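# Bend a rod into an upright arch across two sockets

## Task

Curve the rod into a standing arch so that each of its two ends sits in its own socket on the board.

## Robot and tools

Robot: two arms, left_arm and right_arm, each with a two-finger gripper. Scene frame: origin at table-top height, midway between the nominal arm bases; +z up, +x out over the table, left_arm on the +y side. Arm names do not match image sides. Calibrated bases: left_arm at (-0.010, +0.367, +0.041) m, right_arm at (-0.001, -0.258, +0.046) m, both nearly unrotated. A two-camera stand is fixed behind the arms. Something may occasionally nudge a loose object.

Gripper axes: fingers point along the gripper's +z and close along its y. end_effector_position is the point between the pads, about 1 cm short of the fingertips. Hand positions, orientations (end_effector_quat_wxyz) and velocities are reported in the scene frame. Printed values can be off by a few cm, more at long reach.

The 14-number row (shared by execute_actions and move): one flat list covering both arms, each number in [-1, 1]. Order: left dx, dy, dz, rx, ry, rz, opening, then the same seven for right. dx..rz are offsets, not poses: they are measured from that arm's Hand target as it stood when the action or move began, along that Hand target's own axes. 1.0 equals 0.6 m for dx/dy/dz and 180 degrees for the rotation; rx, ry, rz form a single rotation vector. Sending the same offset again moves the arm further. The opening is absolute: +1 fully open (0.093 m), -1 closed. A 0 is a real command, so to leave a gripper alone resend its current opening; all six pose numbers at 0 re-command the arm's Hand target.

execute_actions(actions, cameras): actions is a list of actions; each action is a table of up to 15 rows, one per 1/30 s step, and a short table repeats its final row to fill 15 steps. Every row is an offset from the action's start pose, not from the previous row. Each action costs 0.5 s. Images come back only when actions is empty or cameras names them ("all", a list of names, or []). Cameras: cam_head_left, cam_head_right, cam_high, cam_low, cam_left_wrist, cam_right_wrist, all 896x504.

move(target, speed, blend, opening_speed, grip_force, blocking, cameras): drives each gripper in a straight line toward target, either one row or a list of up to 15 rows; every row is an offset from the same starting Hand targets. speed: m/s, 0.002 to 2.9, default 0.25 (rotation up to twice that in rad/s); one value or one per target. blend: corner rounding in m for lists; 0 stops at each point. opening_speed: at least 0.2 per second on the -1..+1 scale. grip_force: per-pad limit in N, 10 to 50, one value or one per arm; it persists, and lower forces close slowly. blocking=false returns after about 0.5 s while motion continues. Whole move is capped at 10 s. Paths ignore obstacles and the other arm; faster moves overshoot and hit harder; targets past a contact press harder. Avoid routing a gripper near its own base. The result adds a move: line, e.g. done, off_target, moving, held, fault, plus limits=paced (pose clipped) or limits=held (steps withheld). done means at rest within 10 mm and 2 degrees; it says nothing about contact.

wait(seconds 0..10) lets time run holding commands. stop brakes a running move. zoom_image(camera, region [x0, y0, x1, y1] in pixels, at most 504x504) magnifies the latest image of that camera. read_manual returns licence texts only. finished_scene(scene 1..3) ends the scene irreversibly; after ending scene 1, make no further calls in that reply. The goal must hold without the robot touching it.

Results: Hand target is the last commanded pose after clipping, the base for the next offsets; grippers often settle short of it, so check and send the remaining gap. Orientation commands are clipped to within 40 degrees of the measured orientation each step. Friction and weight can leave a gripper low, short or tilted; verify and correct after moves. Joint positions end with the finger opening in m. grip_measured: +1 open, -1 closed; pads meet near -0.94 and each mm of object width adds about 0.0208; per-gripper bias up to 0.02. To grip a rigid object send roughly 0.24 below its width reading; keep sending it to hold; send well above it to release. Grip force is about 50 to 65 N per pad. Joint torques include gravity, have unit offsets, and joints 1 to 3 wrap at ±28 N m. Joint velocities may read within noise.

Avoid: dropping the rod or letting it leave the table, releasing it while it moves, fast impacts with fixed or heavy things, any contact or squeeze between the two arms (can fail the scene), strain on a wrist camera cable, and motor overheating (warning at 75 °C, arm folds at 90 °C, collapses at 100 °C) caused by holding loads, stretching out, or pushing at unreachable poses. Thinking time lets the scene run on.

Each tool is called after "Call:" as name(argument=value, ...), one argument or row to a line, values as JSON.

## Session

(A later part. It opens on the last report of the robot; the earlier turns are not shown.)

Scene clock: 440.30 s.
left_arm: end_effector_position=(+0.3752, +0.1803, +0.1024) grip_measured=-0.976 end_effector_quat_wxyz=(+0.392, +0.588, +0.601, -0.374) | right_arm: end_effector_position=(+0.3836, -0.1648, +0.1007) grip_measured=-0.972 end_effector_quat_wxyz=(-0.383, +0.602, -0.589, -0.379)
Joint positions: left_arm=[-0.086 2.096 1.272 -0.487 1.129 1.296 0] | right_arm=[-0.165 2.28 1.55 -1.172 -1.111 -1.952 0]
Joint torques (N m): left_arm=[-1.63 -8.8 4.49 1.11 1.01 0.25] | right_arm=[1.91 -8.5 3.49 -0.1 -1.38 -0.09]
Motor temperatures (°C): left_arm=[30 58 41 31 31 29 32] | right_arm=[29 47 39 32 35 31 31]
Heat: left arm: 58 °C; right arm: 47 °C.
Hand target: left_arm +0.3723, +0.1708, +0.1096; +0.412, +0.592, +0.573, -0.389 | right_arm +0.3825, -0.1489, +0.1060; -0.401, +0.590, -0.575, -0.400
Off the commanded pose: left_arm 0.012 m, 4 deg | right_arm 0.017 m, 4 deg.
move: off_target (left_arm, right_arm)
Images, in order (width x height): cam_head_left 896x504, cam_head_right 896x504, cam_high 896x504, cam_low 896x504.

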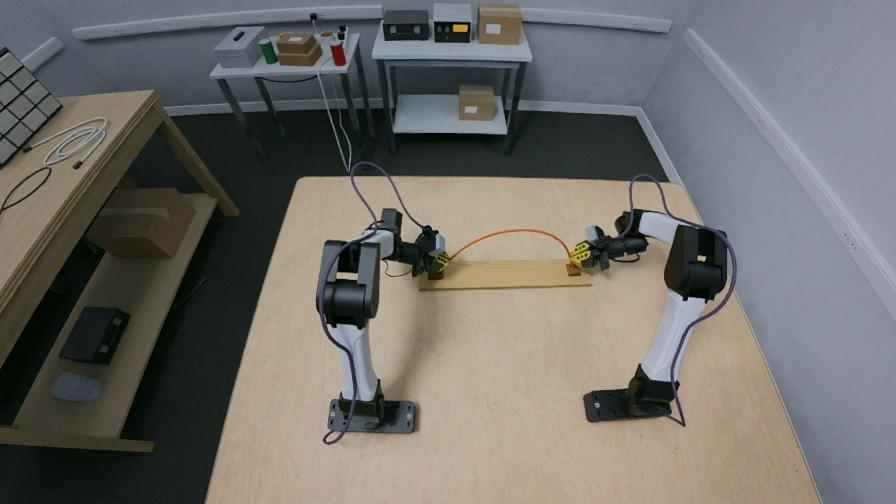

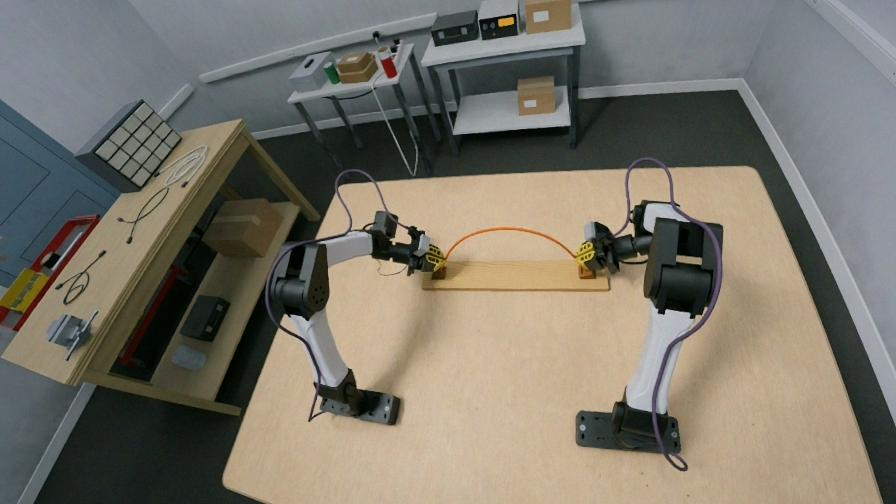

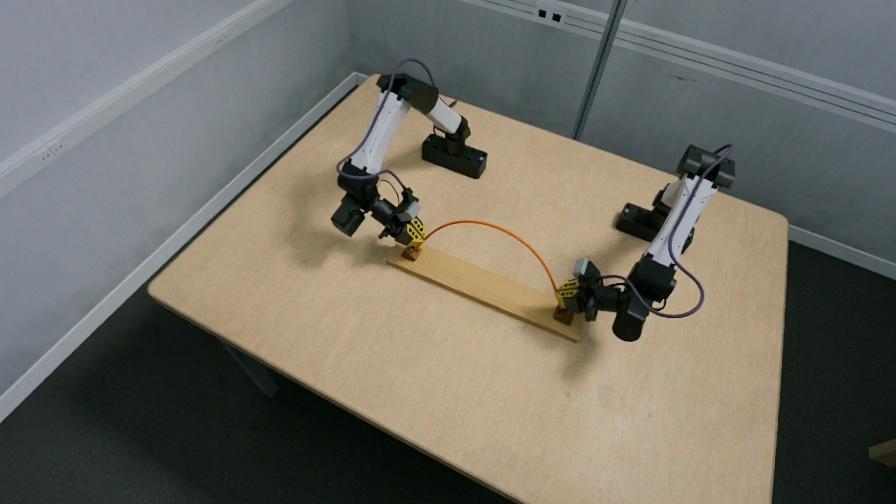

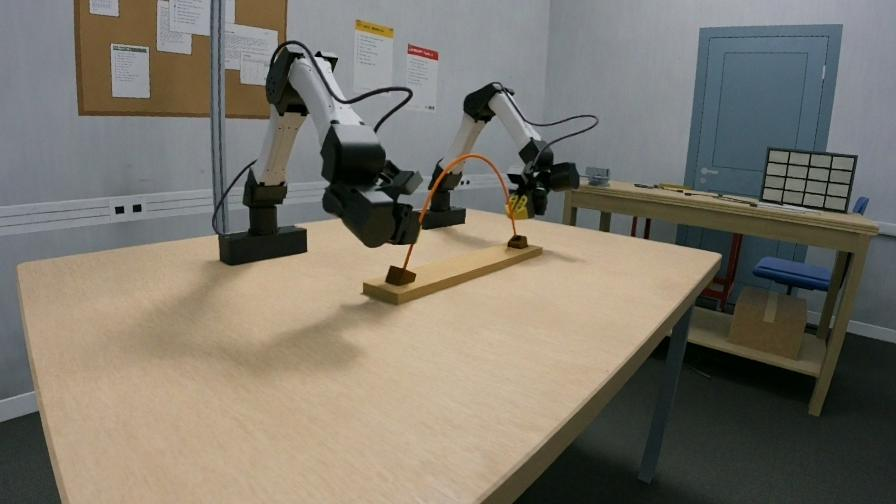

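Call:
move(
  target=[0.0203,0.005,-0.0065,0,0,0,-1,0,0,0,0,0,0,-1],
  speed=0.04,
  cameras=["cam_low","cam_head_left","cam_head_right","cam_high"],
)

Call:
zoom_image(
  camera="cam_low",
  region=[500, 220, 540, 255],
)

Call:
zoom_image(
  camera="cam_high",
  region=[545, 290, 595, 335],
)

Call:
zoom_image(
  camera="cam_high",
  region=[395, 230, 435, 270],
)

Call:
zoom_image(
  camera="cam_head_right",
  region=[420, 245, 460, 285],
)

Call:
zoom_image(
  camera="cam_head_left",
  region=[555, 245, 595, 285],
)

Scene clock: 454.23 s.
left_arm: end_effector_position=(+0.3767, +0.1878, +0.0895) grip_measured=-0.976 end_effector_quat_wxyz=(+0.393, +0.589, +0.600, -0.372) | right_arm: end_effector_position=(+0.3837, -0.1648, +0.1007) grip_measured=-0.972 end_effector_quat_wxyz=(-0.383, +0.602, -0.589, -0.379)
Joint positions: left_arm=[-0.066 2.131 1.272 -0.487 1.131 1.34 0] | right_arm=[-0.165 2.28 1.55 -1.172 -1.111 -1.952 0]
Joint torques (N m): left_arm=[-1.43 -8.79 5.71 0.81 1.05 0.26] | right_arm=[1.89 -8.51 3.49 -0.11 -1.39 -0.09]
Motor temperatures (°C): left_arm=[30 56 41 31 31 29 32] | right_arm=[29 49 39 31 35 31 32]
Heat: left arm: 56 °C; right arm: 49 °C.
Hand target: left_arm +0.3757, +0.1788, +0.0997; +0.412, +0.592, +0.574, -0.389 | right_arm +0.3825, -0.1489, +0.1060; -0.401, +0.590, -0.574, -0.400
Off the commanded pose: left_arm 0.014 m, 4 deg | right_arm 0.017 m, 4 deg.
move: off_target (left_arm, right_arm)
Images, in order (width x height): cam_head_left 896x504, cam_head_right 896x504, cam_high 896x504, cam_low 896x504.

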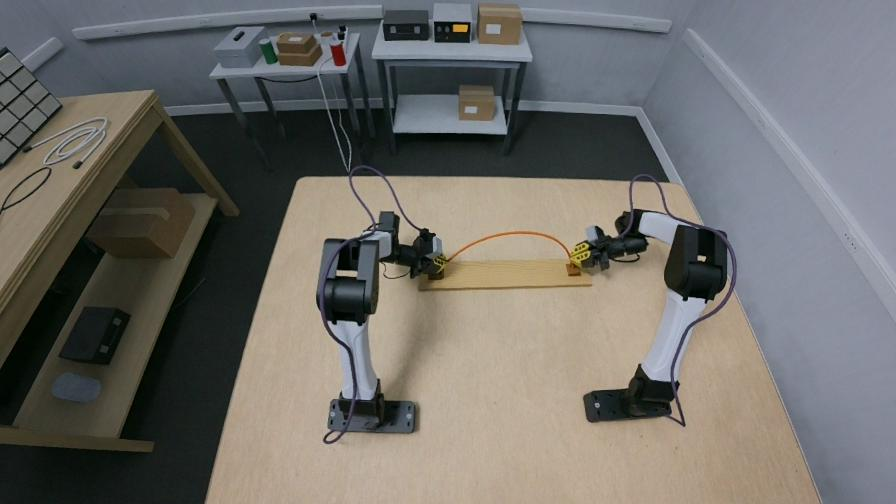

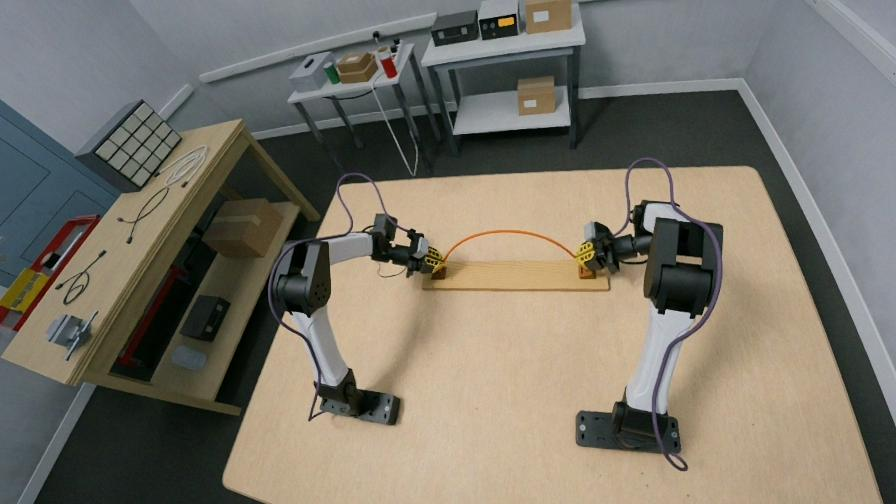

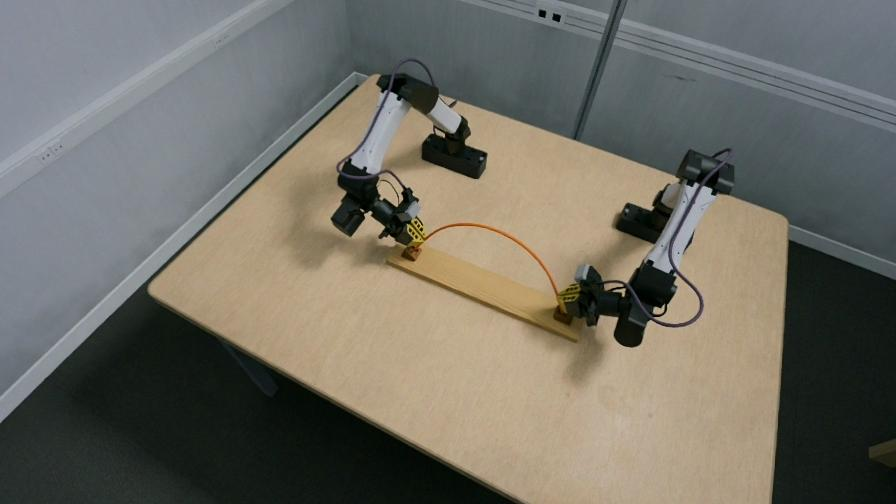

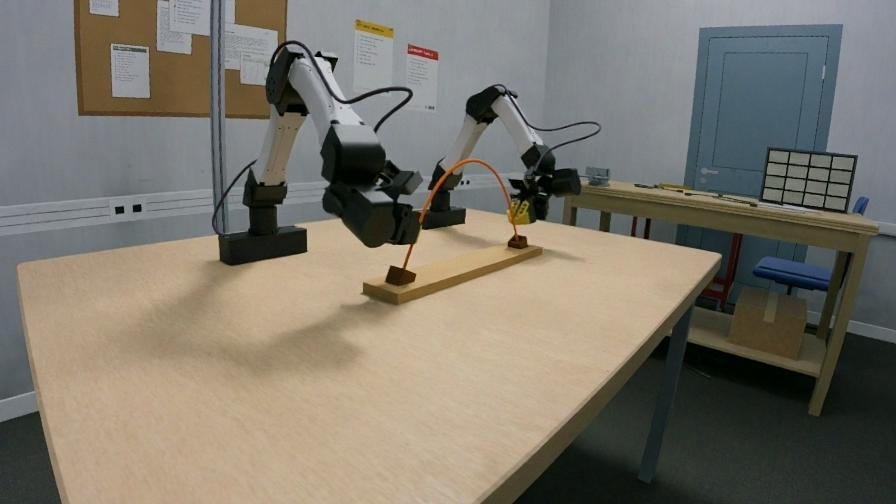

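Scaled by 12.600 from the camera's 896x504 image, which has a finer 1280x720 frame.

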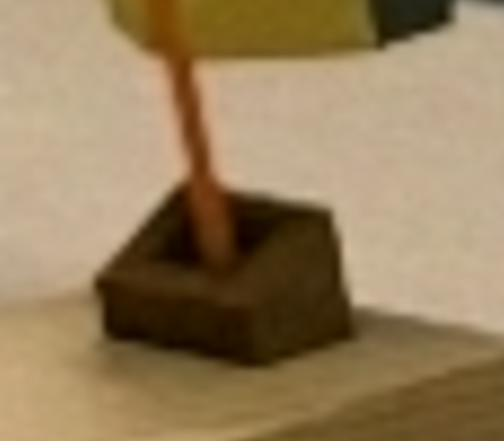

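Scaled by 10.080 from the camera's 896x504 image, which has a finer 1280x720 frame.

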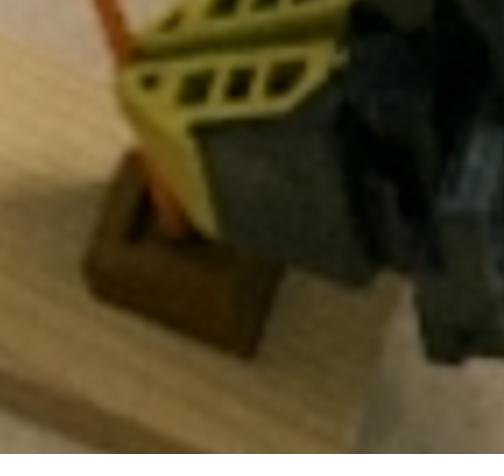

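Scaled by 12.600 from the camera's 896x504 image, which has a finer 1280x720 frame.

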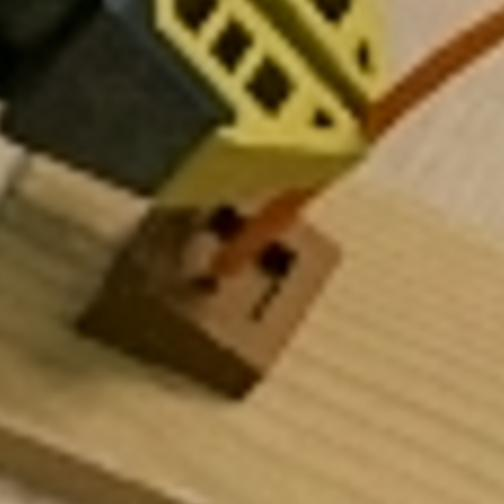

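Scaled by 12.600 from the camera's 896x504 image, which has a finer 1280x720 frame.

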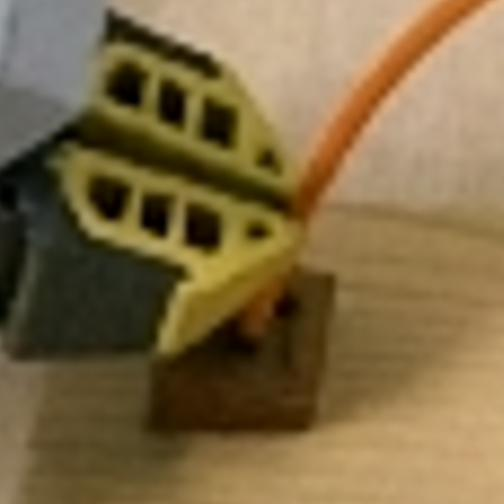

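Scaled by 12.600 from the camera's 896x504 image, which has a finer 1280x720 frame.

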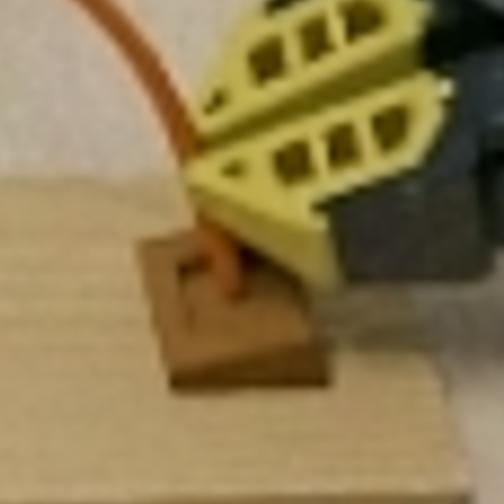

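Call:
move(
  target=[0.0052,0,-0.0031,0,0,0,-1,0.0127,0,0.0004,0,0,0,-1],
  speed=0.03,
  cameras=["cam_low","cam_high"],
)

Scene clock: 481.33 s.
left_arm: end_effector_position=(+0.3765, +0.1900, +0.0873) grip_measured=-0.976 end_effector_quat_wxyz=(+0.394, +0.590, +0.599, -0.371) | right_arm: end_effector_position=(+0.3834, -0.1647, +0.0945) grip_measured=-0.972 end_effector_quat_wxyz=(-0.381, +0.600, -0.590, -0.382)
Joint positions: left_arm=[-0.06 2.137 1.272 -0.492 1.134 1.358 0] | right_arm=[-0.165 2.297 1.55 -1.166 -1.111 -1.956 0]
Joint torques (N m): left_arm=[-1.31 -8.68 5.96 0.74 1.04 0.28] | right_arm=[1.37 -8.47 3.37 -0.11 -1.36 -0.18]
Motor temperatures (°C): left_arm=[30 57 42 30 32 29 32] | right_arm=[29 51 39 31 35 31 32]
Heat: left arm: 57 °C; right arm: 51 °C.
Hand target: left_arm +0.3758, +0.1817, +0.0974; +0.412, +0.592, +0.574, -0.389 | right_arm +0.3827, -0.1514, +0.0988; -0.401, +0.590, -0.574, -0.400
Off the commanded pose: left_arm 0.013 m, 4 deg | right_arm 0.014 m, 4 deg.
move: off_target (left_arm, right_arm)
Images, in order (width x height): cam_high 896x504, cam_low 896x504.

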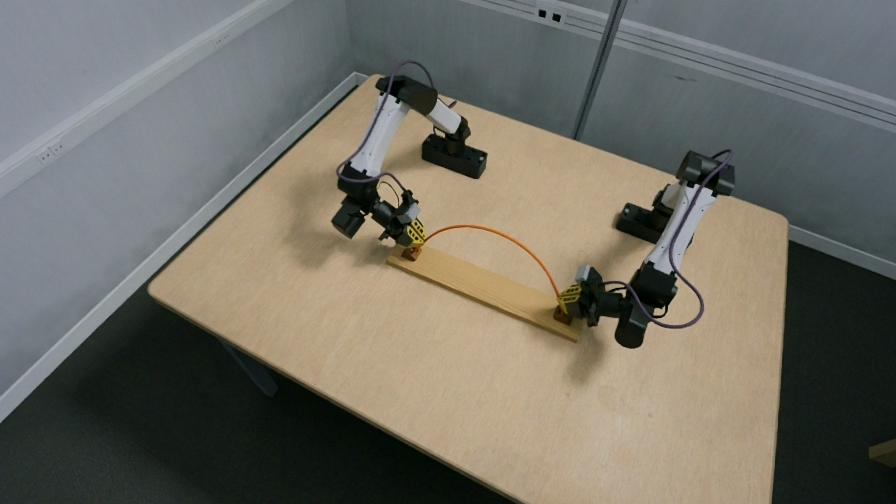

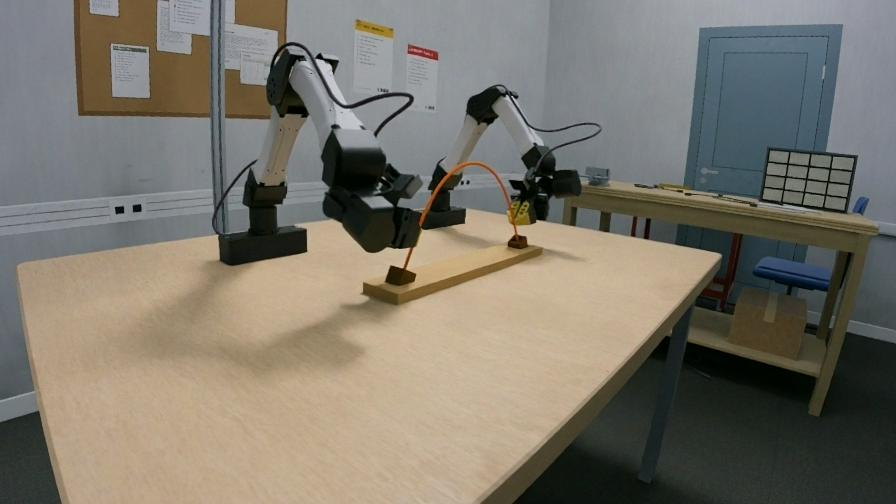

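Call:
move(
  target=[0.0085,0,-0.0181,0,0,0,-1,0.0085,0,-0.0181,0,0,0,-1],
  speed=0.03,
  cameras=[],
)

Call:
move(
  target=[0,0,0,0,0,0,-0.5,0,0,0,0,0,0,-0.5],
  opening_speed=0.25,
  speed=0.05,
  cameras=["cam_low","cam_high"],
)

Scene clock: 498.07 s.
left_arm: end_effector_position=(+0.3725, +0.1969, +0.0894) grip_measured=-0.976 end_effector_quat_wxyz=(+0.402, +0.591, +0.587, -0.380) | right_arm: end_effector_position=(+0.3806, -0.1655, +0.0938) grip_measured=-0.972 end_effector_quat_wxyz=(-0.393, +0.601, -0.578, -0.388)
Joint positions: left_arm=[-0.037 2.146 1.281 -0.555 1.167 1.44 0] | right_arm=[-0.173 2.313 1.55 -1.196 -1.135 -2.021 0]
Joint torques (N m): left_arm=[-0.55 -8.27 7.08 0.43 0.8 0.24] | right_arm=[-0.4 -7.95 5.74 -0.52 -1.02 -0.11]
Motor temperatures (°C): left_arm=[30 57 42 30 32 29 32] | right_arm=[28 51 39 31 35 31 32]
Heat: left arm: 57 °C; right arm: 51 °C.
Hand target: left_arm +0.3759, +0.1936, +0.0966; +0.412, +0.592, +0.573, -0.389 | right_arm +0.3829, -0.1633, +0.0978; -0.401, +0.590, -0.574, -0.400
Off the commanded pose: left_arm 0.009 m, 2 deg | right_arm 0.005 m, 2 deg.
move: done
No camera images: "cameras" was empty.

Scene clock: 500.27 s.
left_arm: end_effector_position=(+0.3692, +0.1962, +0.0891) grip_measured=-0.502 end_effector_quat_wxyz=(+0.398, +0.585, +0.589, -0.390) | right_arm: end_effector_position=(+0.3790, -0.1660, +0.0918) grip_measured=-0.502 end_effector_quat_wxyz=(-0.391, +0.594, -0.581, -0.395)
Joint positions: left_arm=[-0.037 2.152 1.282 -0.576 1.18 1.443 0.021] | right_arm=[-0.176 2.323 1.55 -1.208 -1.14 -2.023 0.021]
Joint torques (N m): left_arm=[-0.55 -8.61 7.23 0.52 0.7 0.28] | right_arm=[-0.17 -8.59 5.9 -0.49 -0.96 -0.17]
Motor temperatures (°C): left_arm=[30 57 42 30 32 29 32] | right_arm=[28 51 39 31 35 31 32]
Heat: left arm: 57 °C; right arm: 51 °C.
Hand target: left_arm +0.3759, +0.1936, +0.0966; +0.412, +0.592, +0.574, -0.389 | right_arm +0.3829, -0.1634, +0.0979; -0.401, +0.590, -0.575, -0.400
Off the commanded pose: left_arm 0.010 m, 2 deg | right_arm 0.008 m, 2 deg.
move: done
Images, in order (width x height): cam_high 896x504, cam_low 896x504.

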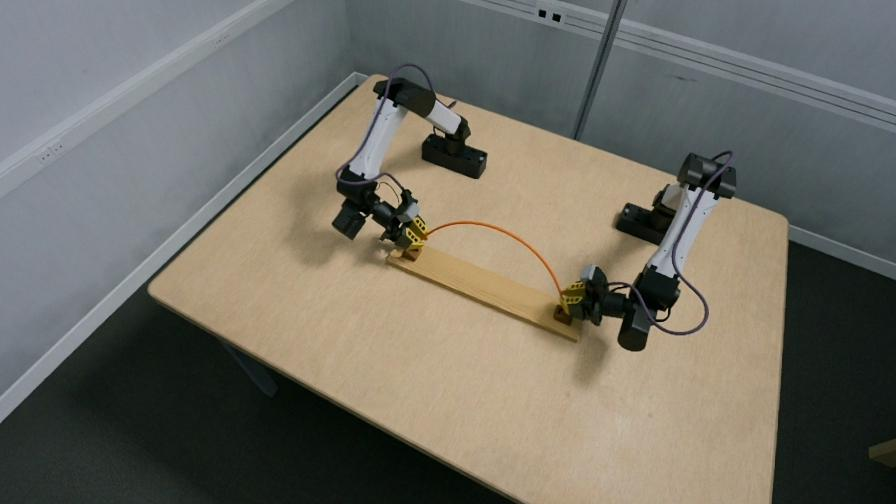

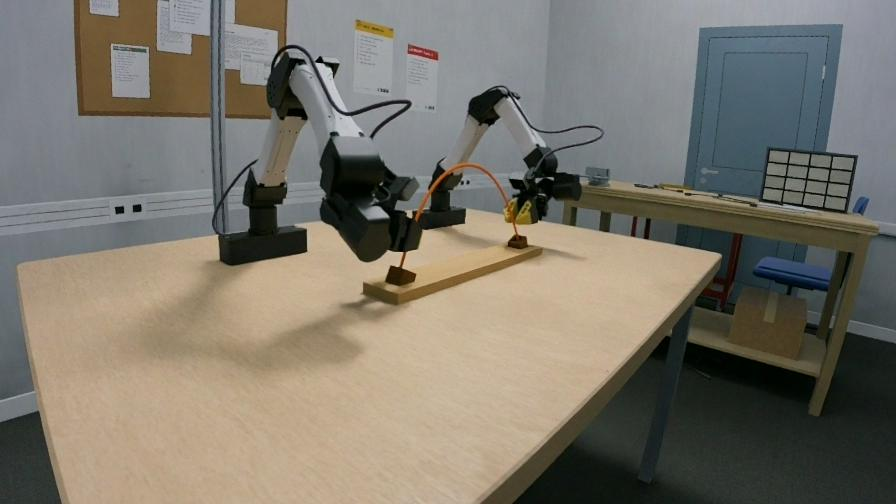

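Call:
move(
  target=[
    [0,0,0,0,0,0,0,0,0,0,0,0,0,0],
    [0,0,-0.03,0,0,0,0,0,0,-0.03,0,0,0,0],
    [0,0,-0.22,0,0,0,0,0,0,-0.22,0,0,0,0],
  ],
  opening_speed=0.4,
  speed=0.08,
  cameras=["cam_low","cam_high","cam_head_right"],
)

Scene clock: 510.33 s.
left_arm: end_effector_position=(+0.3687, +0.3150, +0.1325) grip_measured=-0.002 end_effector_quat_wxyz=(+0.398, +0.568, +0.610, -0.383) | right_arm: end_effector_position=(+0.3812, -0.2840, +0.1287) grip_measured=-0.002 end_effector_quat_wxyz=(+0.369, -0.537, +0.671, +0.355)
Joint positions: left_arm=[0.273 2.245 1.614 -1.407 1.118 2.065 0.045] | right_arm=[-0.456 2.319 1.757 -1.527 -0.991 -2.079 0.045]
Joint torques (N m): left_arm=[-0.29 -10.66 7.17 -0.61 0.45 0.28] | right_arm=[-0.64 -11.52 6.64 -0.78 -0.61 -0.18]
Motor temperatures (°C): left_arm=[30 55 43 30 31 29 32] | right_arm=[28 52 40 31 35 31 31]
Heat: left arm: 55 °C; right arm: 52 °C.
Hand target: left_arm +0.3742, +0.3168, +0.1439; +0.412, +0.592, +0.573, -0.389 | right_arm +0.3844, -0.2867, +0.1451; +0.401, -0.590, +0.575, +0.400
Off the commanded pose: left_arm 0.013 m, 5 deg | right_arm 0.017 m, 14 deg.
joint sent to its limit (left arm) — joint 6 (wrist roll), upper limit. The joint targets are off in orientation, not in position.
joint sent to its limit (right arm) — joint 6 (wrist roll), lower limit. The joint targets are off in orientation, not in position.
move: off_target (left_arm, right_arm)
Images, in order (width x height): cam_head_right 896x504, cam_high 896x504, cam_low 896x504.

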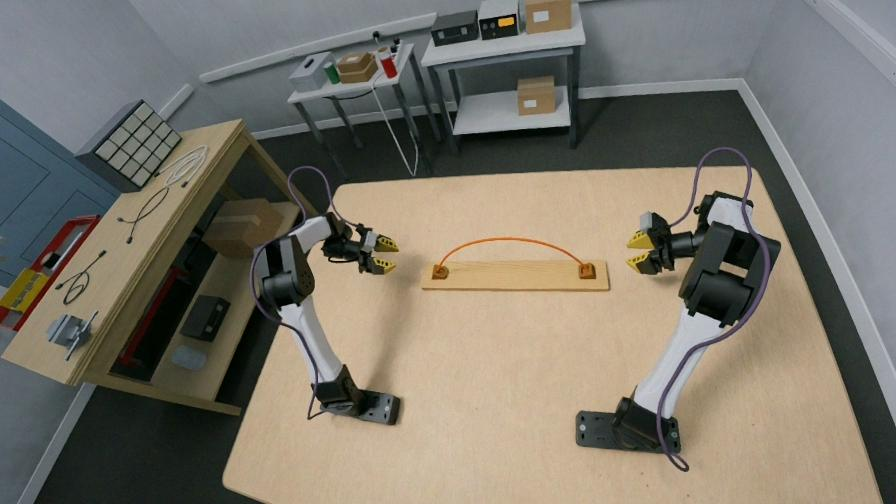

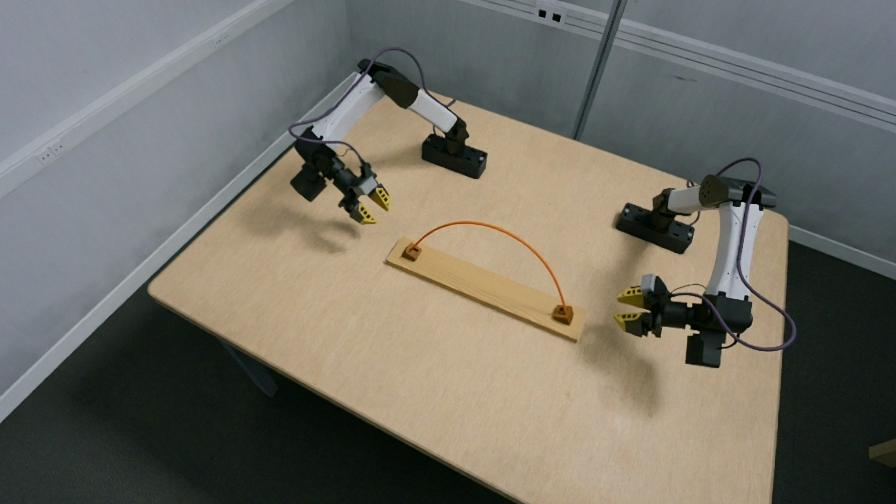

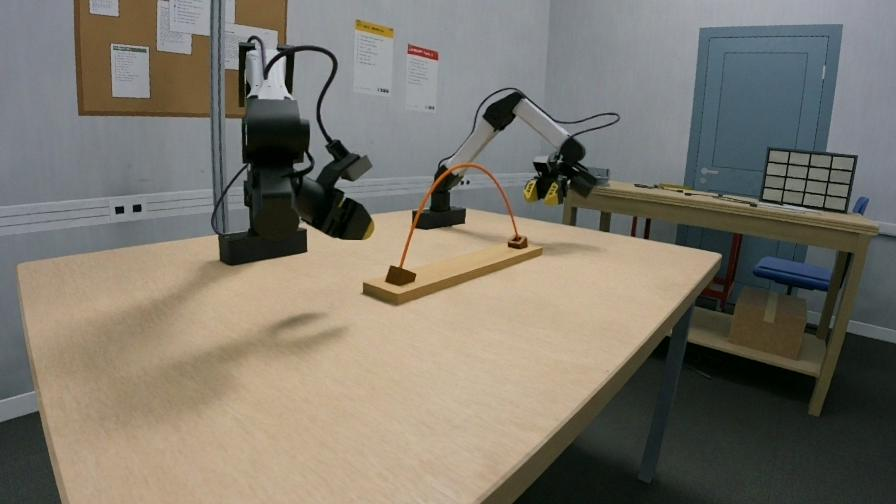

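Call:
finished_scene(
  scene=1,
)

The scene is finished: the task was done.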